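## Task

Get the plastic box into the gray tray, standing upright.

## Robot and tools

Robot: two seven-joint arms, left_arm and right_arm, each ending in a vacuum suction cup rather than fingers. The tracked point of each arm is its cup point: the middle of the cup's rim when nothing touches it. The cup opens along that point's +z axis. About 3 cm back from the rim the tool body widens to roughly 5 cm sideways, so leave room around it.

Frame: everything is given in the scene frame. Its origin lies at table-top height, halfway between the two arms' nominal bases; +z points up, +x points away from the robot over the table, and left_arm sits on the +y side (arm names do not match image sides). Calibrated bases: left_arm at (-0.032, +0.292, 0) m, right_arm at (+0.031, -0.419, 0) m, both almost unrotated. Reported positions can be off by a few centimetres, more when an arm reaches far.

Row layout (used by execute_actions and move): a single flat list of 14 numbers covering both arms, each in [-1, 1]. Order: left dx, dy, dz, rx, ry, rz, left suction, then right dx, dy, dz, rx, ry, rz, right suction. The six pose numbers are offsets, not poses: they are measured from that arm's Hand target at the start of the call or action, along scene axes, with the arm turning about its own position. Scale: 1.0 equals 0.6 m for dx/dy/dz and 180 degrees for rotation; rx, ry, rz form one rotation vector. Six zeros means ask nothing new of that arm. Suction is an absolute setting, not an offset: 1 is full vacuum (about 55 kPa under ambient), fractions ask for part of it, 0.05 or less means off. It persists, so resend the same value to keep it; a 0 switches it off.

execute_actions: argument actions is a list of actions; each action is a table of up to 15 rows, one row per 1/30 s step; a shorter table repeats its final row until step 15. Every row in an action counts from the same starting Hand target, not from the row before, while each new action counts from wherever the target then stands, so repeating an offset keeps moving. Optional cameras: list of names, ["all"], or []; by default images come only with an empty actions list. An empty list also reports the scene number and task.

move: argument target is one 14-number row or a list of up to 15 rows; all rows are offsets from the Hand targets at the move's start, not chained. The cup point travels in a straight line, turning the short way. speed: top path speed in m/s, 0.002 to 0.5, default 0.25 (turn rate capped at twice that in rad/s and at 0.873 rad/s); one value or one per target. blend: corner rounding radius in m, one value or one per target, 0 meaning stop at each target. blocking=false returns early while the move continues. Paths ignore obstacles and the other arm, and the whole move is capped at 10 s. The result adds a move: line giving the ending (done, off_target, moving, held, fault) and any limits (paced = pose clipped, held = steps withheld).

wait: seconds, 0 to 3600; sends nothing new and may return early when a running move ends. stop: brakes a running move. zoom_image: camera (cam_head_left or cam_head_right) and region [x0, y0, x1, y1] in image pixels, each side at most 504; only the newest images can be zoomed. clear_fault: arm (left_arm or right_arm) clears a reported torque fault. finished_scene: scene, the present scene's integer number; irreversible, and after it make no further call in that reply.

Cameras: cam_head_left and cam_head_right, both 896x504, on a rigid bar behind the arms; pinhole calibrations with world-to-camera transforms are supplied and may be slightly off.

Results: end_effector_position (m) and end_effector_quat_wxyz per arm; Hand target (last commanded pose after clipping, the base for next offsets); Tool commands; suction_measured (vacuum reached) and part_present (goes 1 at 0.50, back to 0 below 0.45); joint positions, velocities, torques; flange force in the tool's own axes; step readings of positions; motor temperatures; FAULT or MOTOR HOT lines. The cup often stops short of its Hand target; send the remaining gap as an offset if needed. Commanded orientation is clipped each step to within 32 degrees of the measured one.

Picking: switch suction on and press the 31 mm rim flat onto a smooth face of the object, fully inside its edges and away from holes. A good seal reads close to the commanded value; near 0 means no seal. Under vacuum the cup shortens up to about 13 mm. To release, set the object down on its support first, then turn suction off and lift at least 20 mm away.

Avoid: dropping things, especially glass (no falls beyond a few centimetres), letting go of moving objects, anything leaving the table, fast impacts, pressing past a contact (the arms are stiff and a few mm presses hard), arms touching each other, torque faults, and long holds with arms stretched or straining, which overheat motors (75 °C makes the arm sag and stop). Sealing the cup on the table pins the tool; cut suction to free it. Objects may occasionally be nudged by outside pushes.

Each tool is called after "Call:" as name(argument=value, ...), one argument or row to a line, values as JSON.

## Session

Call:
execute_actions(
  actions=[],
)

Scene clock: 0.00 s.
left_arm: end_effector_position=(+0.0815, +0.0581, +0.2085) suction_measured=0.00 part_present=0 end_effector_quat_wxyz=(-0.142, +0.641, +0.753, +0.046) | right_arm: end_effector_position=(+0.4529, -0.3447, +0.3085) suction_measured=0.00 part_present=0 end_effector_quat_wxyz=(+0.058, +0.100, +0.983, -0.140)
Joint positions: left_arm=[0.885 0.274 0.172 2.067 -0.041 1.105 -3.473] | right_arm=[-0.103 0.347 -0.445 1.605 0.457 1.324 2.273]
Joint velocities: within noise
Joint torques (N m): no reading
Motor temperatures (°C): left_arm=[39 38 39 38 40 44 48] | right_arm=[40 35 39 38 41 48 52]
Flange force (N): no reading
Hand target: left_arm +0.0815, +0.0581, +0.2085; -0.142, +0.641, +0.753, +0.046 | right_arm +0.4529, -0.3447, +0.3085; +0.058, +0.100, +0.983, -0.140
Tool commands: left_gripper/suction=+0.0 right_gripper/suction=+0.0

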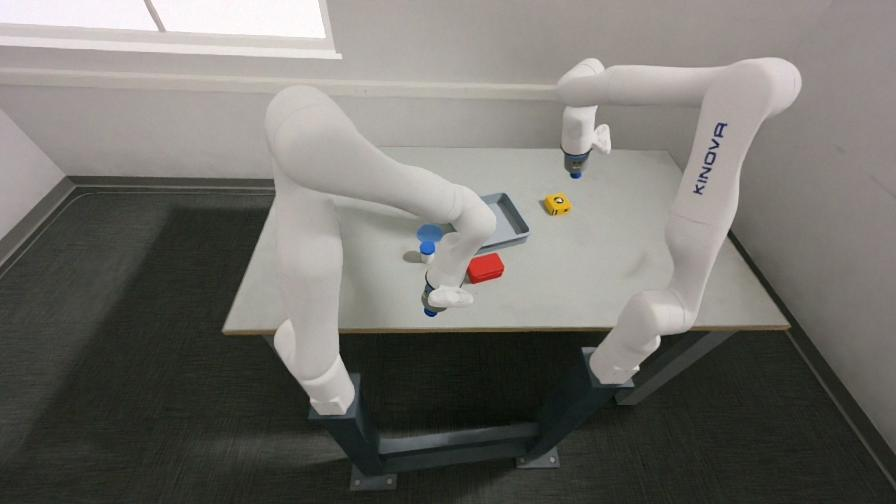

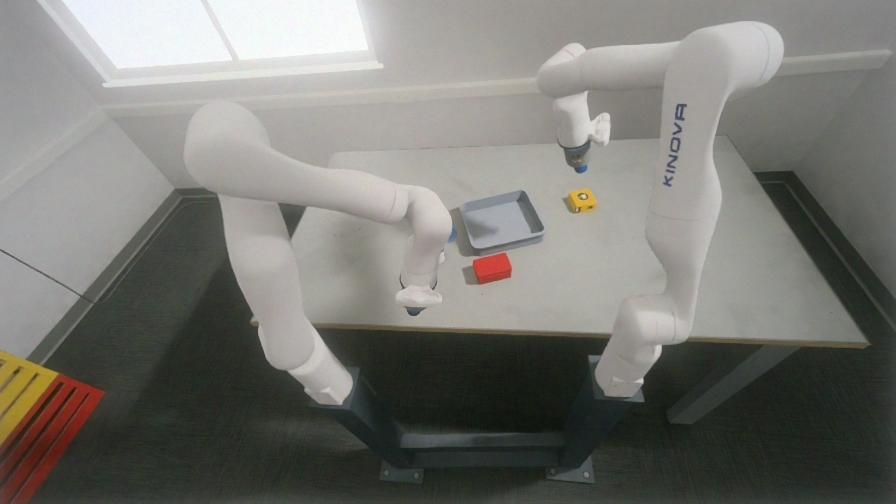

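Call:
zoom_image(
  camera="cam_head_right",
  region=[420, 180, 620, 320],
)

Call:
zoom_image(
  camera="cam_head_left",
  region=[400, 180, 600, 320],
)

Scaled by 2.520 from the camera's image (finer frame: 1280x720).

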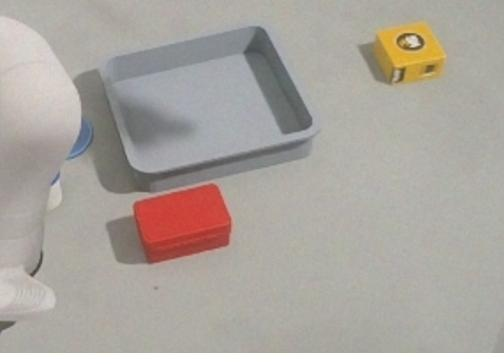

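Scaled by 2.520 from the camera's image (finer frame: 1280x720).

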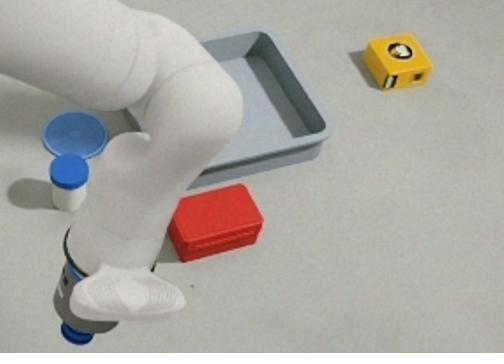

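Call:
move(
  target=[0,0,0,0,0,0,0,-0.175,0.396,-0.314,0.0928,0.0278,0,0],
  cameras=["all"],
)

Call:
zoom_image(
  camera="cam_head_right",
  region=[420, 180, 620, 320],
)

Call:
zoom_image(
  camera="cam_head_left",
  region=[400, 180, 600, 320],
)

Scene clock: 30.63 s.
left_arm: end_effector_position=(+0.0815, +0.0581, +0.2085) suction_measured=0.00 part_present=0 end_effector_quat_wxyz=(-0.142, +0.641, +0.753, +0.046) | right_arm: end_effector_position=(+0.3479, -0.1071, +0.1201) suction_measured=0.00 part_present=0 end_effector_quat_wxyz=(+0.000, +0.102, +0.995, +0.000)
Joint positions: left_arm=[0.885 0.274 0.172 2.067 -0.041 1.105 -3.473] | right_arm=[-0.478 0.65 -0.53 1.812 0.442 0.798 1.707]
Joint torques (N m): left_arm=[1.27 -8.66 1.26 -4.21 -0.21 0.4 -0.01] | right_arm=[0.11 -13.22 -1.5 -2.64 -0.18 -0.07 0.44]
Flange force (N): left_arm=[2.3 2.8 -2.4] | right_arm=[-1.5 4.5 -3.2]
Hand target: left_arm +0.0815, +0.0581, +0.2085; -0.142, +0.641, +0.753, +0.046 | right_arm +0.3479, -0.1071, +0.1201; +0.000, +0.102, +0.995, +0.000
Off the commanded pose: left_arm 0.000 m, 0 deg | right_arm 0.000 m, 0 deg.
move: done

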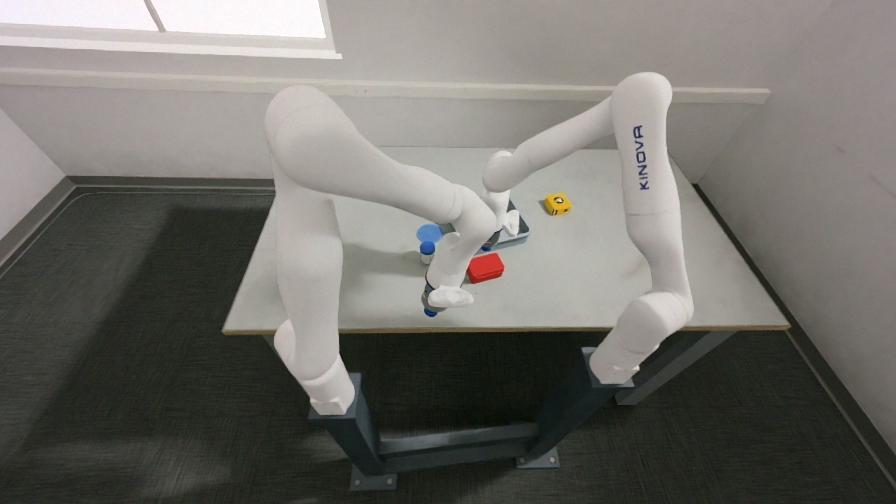

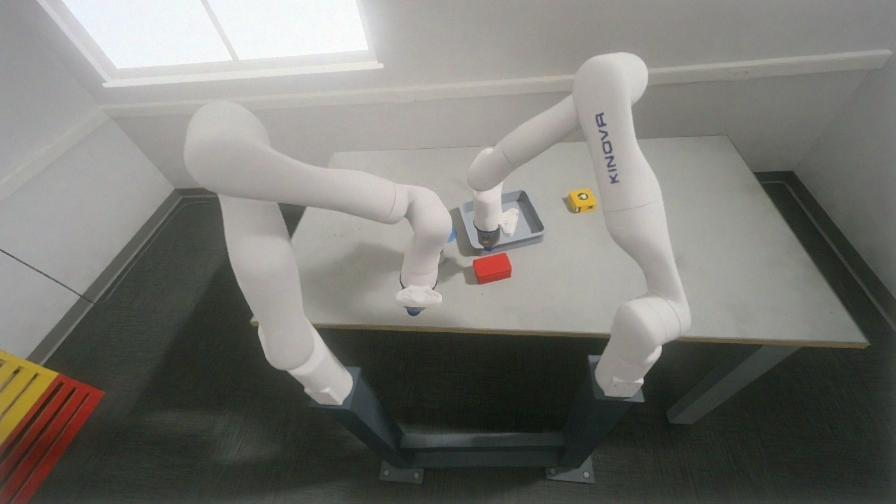

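Scaled by 2.520 from the camera's image (finer frame: 1280x720).

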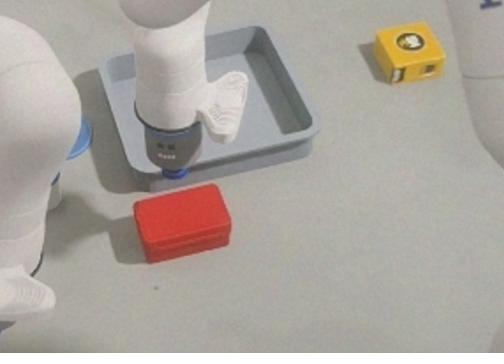

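Scaled by 2.520 from the camera's image (finer frame: 1280x720).

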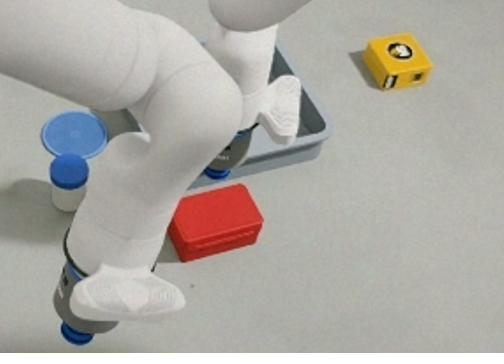

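Call:
move(
  target=[
    [0,0,0,0,0,0,0,-0.0025,-0.0115,-0.0885,0,0,0,1],
    [0,0,0,0,0,0,0,-0.0025,-0.0115,-0.112,0,0,0,1],
  ],
  speed=[0.12,0.03],
  blend=[0.004,0],
  cameras=["all"],
)

Call:
zoom_image(
  camera="cam_head_right",
  region=[420, 180, 620, 320],
)

Scene clock: 42.40 s.
left_arm: end_effector_position=(+0.0815, +0.0581, +0.2085) suction_measured=0.00 part_present=0 end_effector_quat_wxyz=(-0.142, +0.641, +0.753, +0.046) | right_arm: end_effector_position=(+0.3464, -0.1140, +0.0529) suction_measured=0.00 part_present=0 end_effector_quat_wxyz=(+0.000, +0.102, +0.995, +0.000)
Joint positions: left_arm=[0.885 0.274 0.172 2.067 -0.041 1.105 -3.473] | right_arm=[-0.524 0.765 -0.448 1.876 0.54 0.622 1.629]
Joint torques (N m): left_arm=[1.24 -8.72 1.24 -4.21 -0.18 0.37 0.01] | right_arm=[0.09 -13.87 -1.39 -1.62 -0.21 0.02 0.45]
Flange force (N): left_arm=[2.1 2.9 -2.4] | right_arm=[-1.6 4.4 -2.4]
Hand target: left_arm +0.0815, +0.0581, +0.2085; -0.142, +0.641, +0.753, +0.046 | right_arm +0.3464, -0.1140, +0.0529; +0.000, +0.102, +0.995, +0.000
Off the commanded pose: left_arm 0.000 m, 0 deg | right_arm 0.000 m, 0 deg.
move: done

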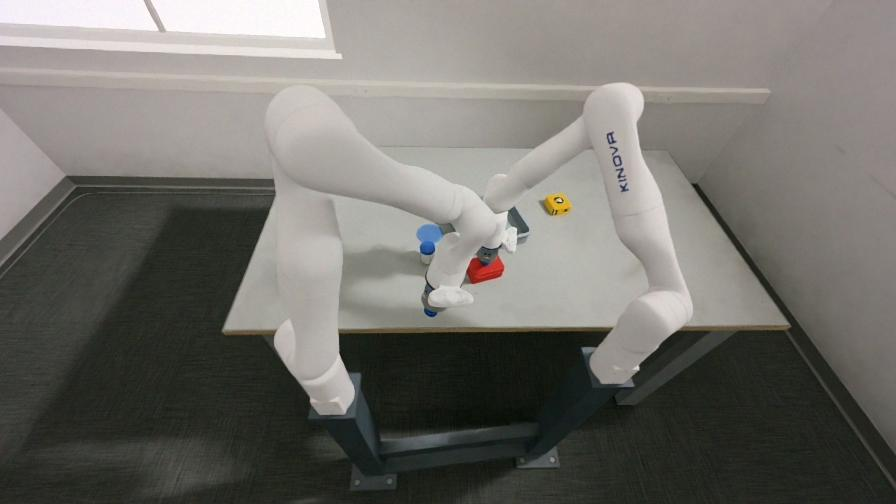

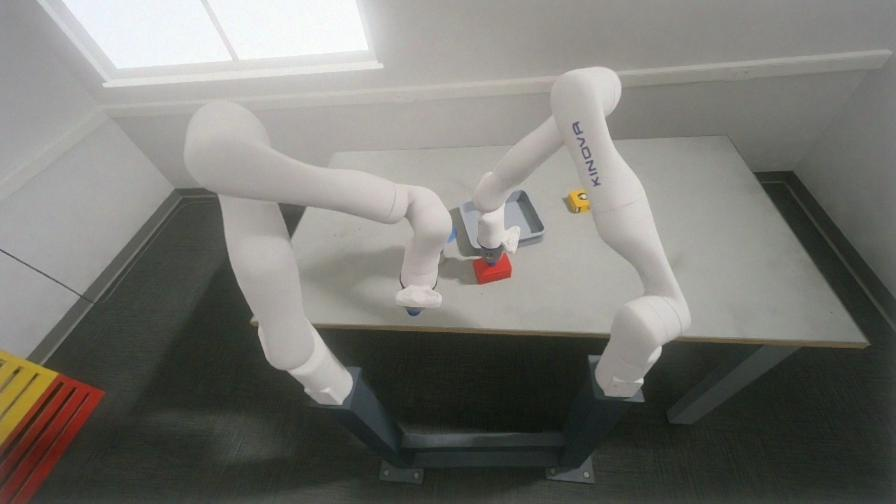

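Scaled by 2.520 from the camera's image (finer frame: 1280x720).

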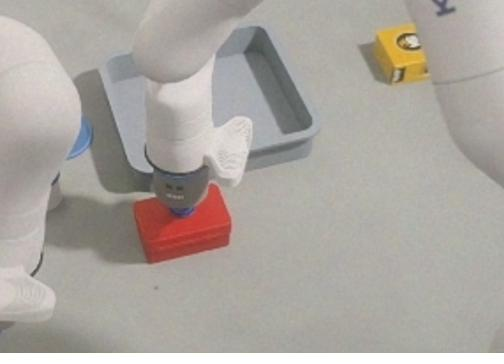

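Call:
move(
  target=[0,0,0,0,0,0,0,0,0,-0.018,0,0,0,1],
  speed=0.03,
)

Scene clock: 44.80 s.
left_arm: end_effector_position=(+0.0815, +0.0581, +0.2085) suction_measured=0.00 part_present=0 end_effector_quat_wxyz=(-0.142, +0.641, +0.753, +0.046) | right_arm: end_effector_position=(+0.3464, -0.1140, +0.0421) suction_measured=0.70 part_present=1 end_effector_quat_wxyz=(+0.000, +0.102, +0.995, +0.000)
Joint positions: left_arm=[0.885 0.274 0.172 2.067 -0.041 1.105 -3.473] | right_arm=[-0.535 0.786 -0.432 1.88 0.555 0.597 1.616]
Joint torques (N m): left_arm=[1.26 -8.67 1.25 -4.24 -0.17 0.39 -0.02] | right_arm=[0.32 -14.45 -1.42 -1.6 -0.21 -0.04 0.5]
Flange force (N): left_arm=[2.3 2.8 -2.3] | right_arm=[-1.1 4.8 -1.2]
Hand target: left_arm +0.0815, +0.0581, +0.2085; -0.142, +0.641, +0.753, +0.046 | right_arm +0.3464, -0.1140, +0.0421; +0.000, +0.102, +0.995, +0.000
Off the commanded pose: left_arm 0.000 m, 0 deg | right_arm 0.000 m, 0 deg.
move: done

Call:
move(
  target=[
    [0,0,0,0,0,0,0,0,0,0.16,0,0,0,1],
    [0,0,0,0,0,0,0,0.339,-0.04,0.16,0,0,0,1],
    [0,0,0,0,0,0,0,0.339,-0.04,0.055,0,0,0,1],
  ],
  speed=[0.12,0.2,0.12],
  blend=[0.02,0.015,0],
  cameras=["all"],
)

Call:
zoom_image(
  camera="cam_head_right",
  region=[420, 160, 620, 300],
)

Call:
zoom_image(
  camera="cam_head_left",
  region=[420, 160, 620, 300],
)

Scene clock: 57.00 s.
left_arm: end_effector_position=(+0.0815, +0.0581, +0.2085) suction_measured=0.00 part_present=0 end_effector_quat_wxyz=(-0.142, +0.641, +0.753, +0.046) | right_arm: end_effector_position=(+0.5498, -0.1380, +0.0751) suction_measured=1.00 part_present=1 end_effector_quat_wxyz=(+0.000, +0.102, +0.995, +0.000)
Joint positions: left_arm=[0.885 0.274 0.172 2.067 -0.041 1.105 -3.473] | right_arm=[-0.3 0.969 -0.479 1.268 0.465 1.012 2.093]
Joint torques (N m): left_arm=[1.33 -8.73 1.18 -4.29 -0.2 0.4 0.02] | right_arm=[0.12 -18.94 -1.97 -3.61 -0.17 -0.07 0.46]
Flange force (N): left_arm=[2.4 2.9 -2.1] | right_arm=[-4.4 5.0 -1.6]
Hand target: left_arm +0.0815, +0.0581, +0.2085; -0.142, +0.641, +0.753, +0.046 | right_arm +0.5498, -0.1380, +0.0751; +0.000, +0.102, +0.995, +0.000
Off the commanded pose: left_arm 0.000 m, 0 deg | right_arm 0.000 m, 0 deg.
move: done

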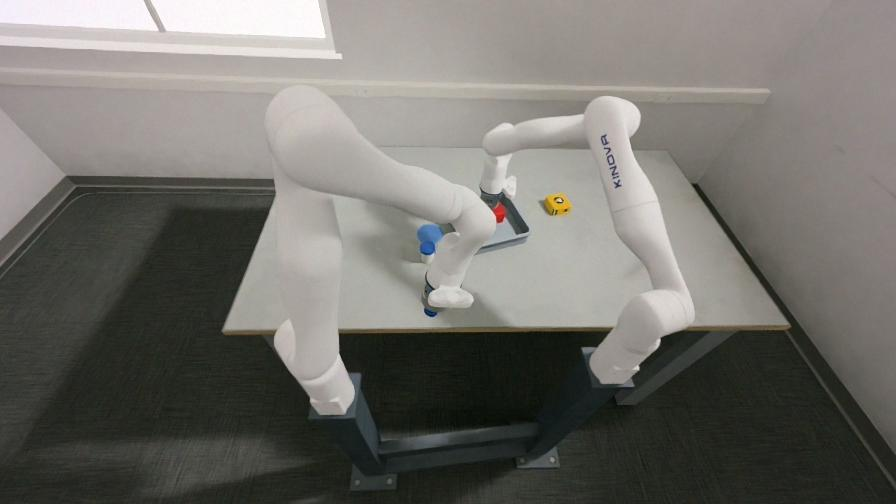

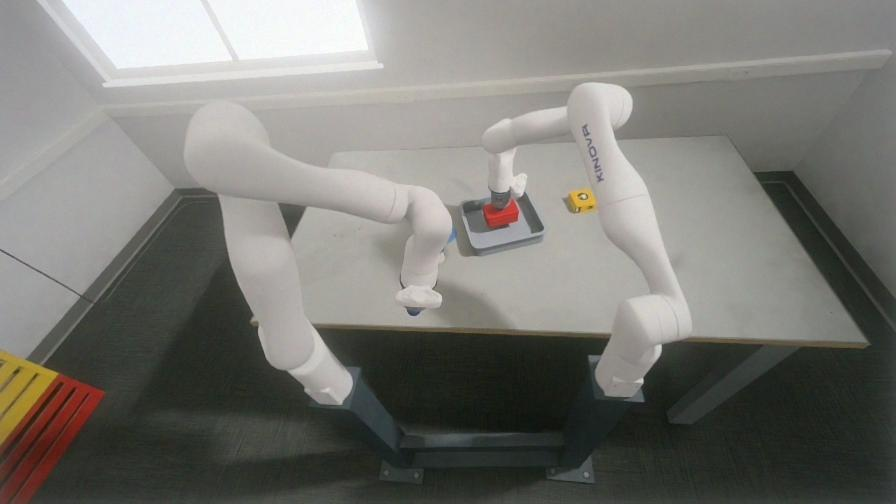

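Scaled by 2.520 from the camera's image (finer frame: 1280x720).

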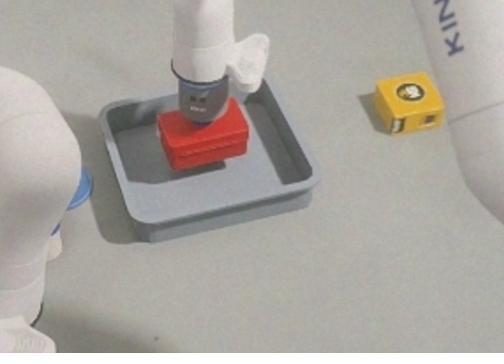

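Scaled by 2.520 from the camera's image (finer frame: 1280x720).

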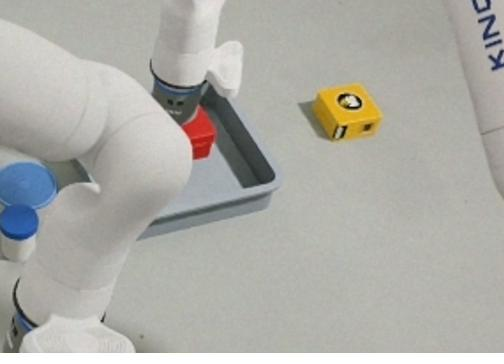

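Call:
move(
  target=[
    [0,0,0,0,0,0,0,-0.025,0,-0.04,0,0,0,1],
    [0,0,0,0,0,0,0,-0.025,0,-0.052,0,0,0,1],
  ],
  speed=[0.08,0.02],
  blend=[0.003,0],
  cameras=["all"],
)

Call:
zoom_image(
  camera="cam_head_right",
  region=[450, 160, 570, 260],
)

Scene clock: 63.43 s.
left_arm: end_effector_position=(+0.0815, +0.0581, +0.2085) suction_measured=0.00 part_present=0 end_effector_quat_wxyz=(-0.142, +0.641, +0.753, +0.046) | right_arm: end_effector_position=(+0.5348, -0.1380, +0.0439) suction_measured=0.99 part_present=1 end_effector_quat_wxyz=(+0.000, +0.102, +0.995, +0.000)
Joint positions: left_arm=[0.885 0.274 0.172 2.067 -0.041 1.105 -3.473] | right_arm=[-0.312 0.991 -0.462 1.341 0.488 0.921 2.051]
Joint torques (N m): left_arm=[1.28 -8.62 1.26 -4.2 -0.17 0.41 0.01] | right_arm=[0.06 -18.78 -1.98 -3.25 -0.16 -0.04 0.49]
Flange force (N): left_arm=[2.4 2.9 -2.4] | right_arm=[-4.0 4.7 -1.1]
Hand target: left_arm +0.0815, +0.0581, +0.2085; -0.142, +0.641, +0.753, +0.046 | right_arm +0.5348, -0.1380, +0.0439; +0.000, +0.102, +0.995, +0.000
Off the commanded pose: left_arm 0.000 m, 0 deg | right_arm 0.000 m, 0 deg.
move: done

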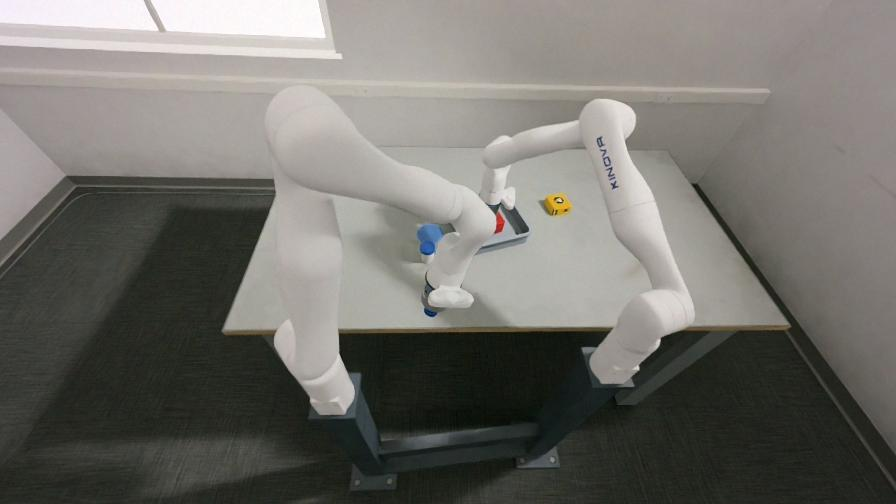

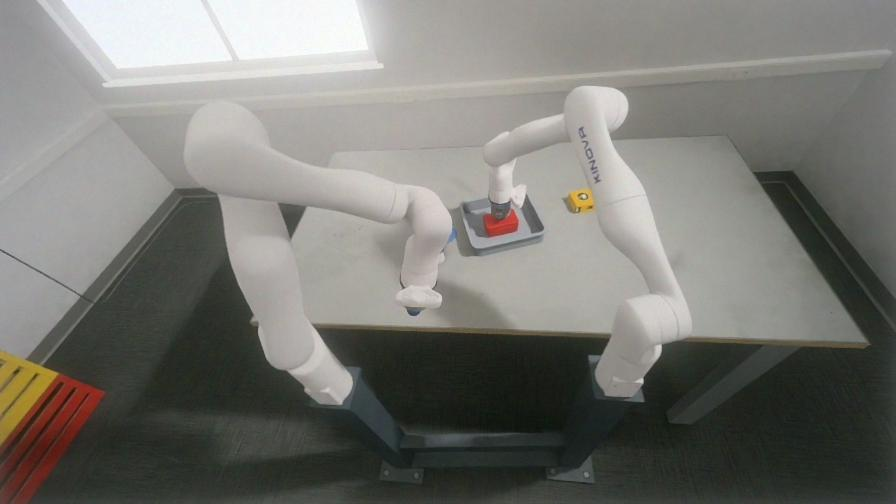

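Scaled by 4.200 from the camera's image (finer frame: 1280x720).

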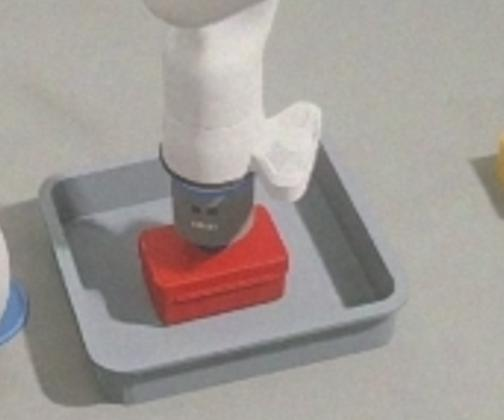

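Call:
move(
  target=[0,0,0,0,0,0,0,0,0,-0.01,0,0,0,1],
  speed=0.02,
)

Scene clock: 65.50 s.
left_arm: end_effector_position=(+0.0815, +0.0581, +0.2085) suction_measured=0.00 part_present=0 end_effector_quat_wxyz=(-0.142, +0.641, +0.753, +0.046) | right_arm: end_effector_position=(+0.5349, -0.1379, +0.0381) suction_measured=1.00 part_present=1 end_effector_quat_wxyz=(+0.000, +0.102, +0.995, +0.000)
Joint positions: left_arm=[0.885 0.274 0.172 2.067 -0.041 1.105 -3.473] | right_arm=[-0.313 1 -0.459 1.343 0.492 0.91 2.048]
Joint torques (N m): left_arm=[1.28 -8.67 1.21 -4.17 -0.2 0.43 0] | right_arm=[-0.69 2.84 1.54 0.5 0.62 -3.56 0.48]
Flange force (N): left_arm=[2.2 2.9 -2.3] | right_arm=[4.4 -4.3 -45.0]
Hand target: left_arm +0.0815, +0.0581, +0.2085; -0.142, +0.641, +0.753, +0.046 | right_arm +0.5348, -0.1380, +0.0379; +0.000, +0.102, +0.995, +0.000
Off the commanded pose: left_arm 0.000 m, 0 deg | right_arm 0.000 m, 0 deg.
move: done

Contact. Back off slightly, release, lift.

Call:
move(
  target=[
    [0,0,0,0,0,0,0,0,0,0.005,0,0,0,0],
  ],
  speed=0.03,
)

Call:
wait(
  seconds=0.5,
)

Call:
move(
  target=[
    [0,0,0,0,0,0,0,0,0,0.05,0,0,0,0],
    [0,0,0,0,0,0,0,0,0,0.15,0,0,0,0],
  ],
  speed=[0.06,0.2],
  blend=[0.01,0],
  cameras=["all"],
)

Call:
zoom_image(
  camera="cam_head_right",
  region=[450, 160, 570, 260],
)

Scene clock: 72.97 s.
left_arm: end_effector_position=(+0.0815, +0.0581, +0.2085) suction_measured=0.00 part_present=0 end_effector_quat_wxyz=(-0.142, +0.641, +0.753, +0.046) | right_arm: end_effector_position=(+0.5348, -0.1380, +0.0408) suction_measured=0.00 part_present=0 end_effector_quat_wxyz=(+0.000, +0.102, +0.995, +0.000)
Joint positions: left_arm=[0.885 0.274 0.172 2.067 -0.041 1.105 -3.473] | right_arm=[-0.313 0.996 -0.46 1.342 0.49 0.915 2.049]
Joint torques (N m): left_arm=[1.3 -8.65 1.19 -4.23 -0.18 0.39 -0.01] | right_arm=[0.05 -13.74 -1.05 -1.27 -0.17 -0.03 0.49]
Flange force (N): left_arm=[2.4 2.8 -2.4] | right_arm=[-3.9 4.6 -10.0]
Hand target: left_arm +0.0815, +0.0581, +0.2085; -0.142, +0.641, +0.753, +0.046 | right_arm +0.5348, -0.1380, +0.0409; +0.000, +0.102, +0.995, +0.000
Off the commanded pose: left_arm 0.000 m, 0 deg | right_arm 0.000 m, 0 deg.
move: done

Scene clock: 73.47 s.
left_arm: end_effector_position=(+0.0815, +0.0581, +0.2085) suction_measured=0.00 part_present=0 end_effector_quat_wxyz=(-0.142, +0.641, +0.753, +0.046) | right_arm: end_effector_position=(+0.5348, -0.1380, +0.0409) suction_measured=0.00 part_present=0 end_effector_quat_wxyz=(+0.000, +0.102, +0.995, +0.000)
Joint positions: left_arm=[0.885 0.274 0.172 2.067 -0.041 1.105 -3.473] | right_arm=[-0.313 0.996 -0.46 1.342 0.49 0.915 2.049]
Joint torques (N m): left_arm=[1.27 -8.73 1.22 -4.21 -0.22 0.43 0] | right_arm=[0.06 -13.78 -1.05 -1.32 -0.15 -0.05 0.47]
Flange force (N): left_arm=[2.1 2.9 -2.2] | right_arm=[-3.9 4.6 -10.0]
Hand target: left_arm +0.0815, +0.0581, +0.2085; -0.142, +0.641, +0.753, +0.046 | right_arm +0.5348, -0.1380, +0.0409; +0.000, +0.102, +0.995, +0.000
Tool commands: left_gripper/suction=+0.0 right_gripper/suction=+0.0
Off the commanded pose: left_arm 0.000 m, 0 deg | right_arm 0.000 m, 0 deg.
wait: 0.50 s; at rest by 0.17 s

Scene clock: 74.67 s.
left_arm: end_effector_position=(+0.0815, +0.0581, +0.2085) suction_measured=0.00 part_present=0 end_effector_quat_wxyz=(-0.142, +0.641, +0.753, +0.046) | right_arm: end_effector_position=(+0.5348, -0.1380, +0.1308) suction_measured=0.00 part_present=0 end_effector_quat_wxyz=(+0.000, +0.102, +0.995, +0.000)
Joint positions: left_arm=[0.885 0.274 0.172 2.067 -0.041 1.105 -3.473] | right_arm=[-0.295 0.868 -0.505 1.286 0.429 1.092 2.094]
Joint torques (N m): left_arm=[1.29 -8.63 1.24 -4.24 -0.16 0.42 -0.04] | right_arm=[0.08 -17.67 -1.89 -3.77 -0.17 -0.04 0.49]
Flange force (N): left_arm=[2.4 2.8 -2.2] | right_arm=[-4.0 4.8 -2.9]
Hand target: left_arm +0.0815, +0.0581, +0.2085; -0.142, +0.641, +0.753, +0.046 | right_arm +0.5348, -0.1380, +0.1309; +0.000, +0.102, +0.995, +0.000
Off the commanded pose: left_arm 0.000 m, 0 deg | right_arm 0.000 m, 0 deg.
move: done

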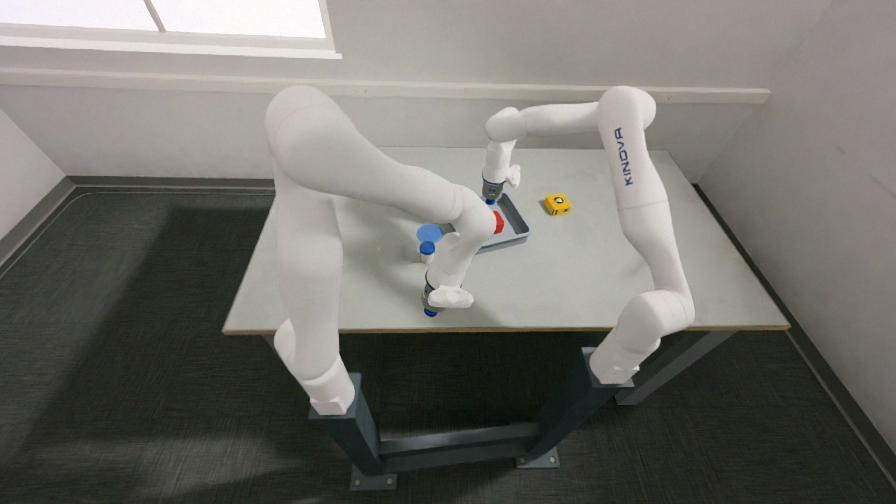

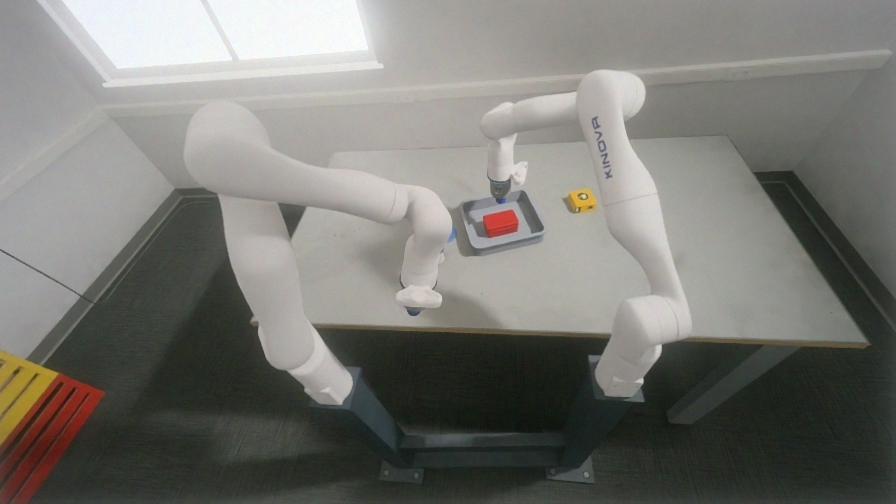

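Scaled by 4.200 from the camera's image (finer frame: 1280x720).

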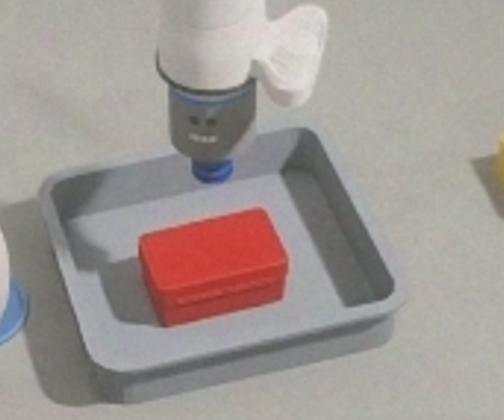

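Call:
finished_scene(
  scene=2,
)

The scene is finished: the task was done.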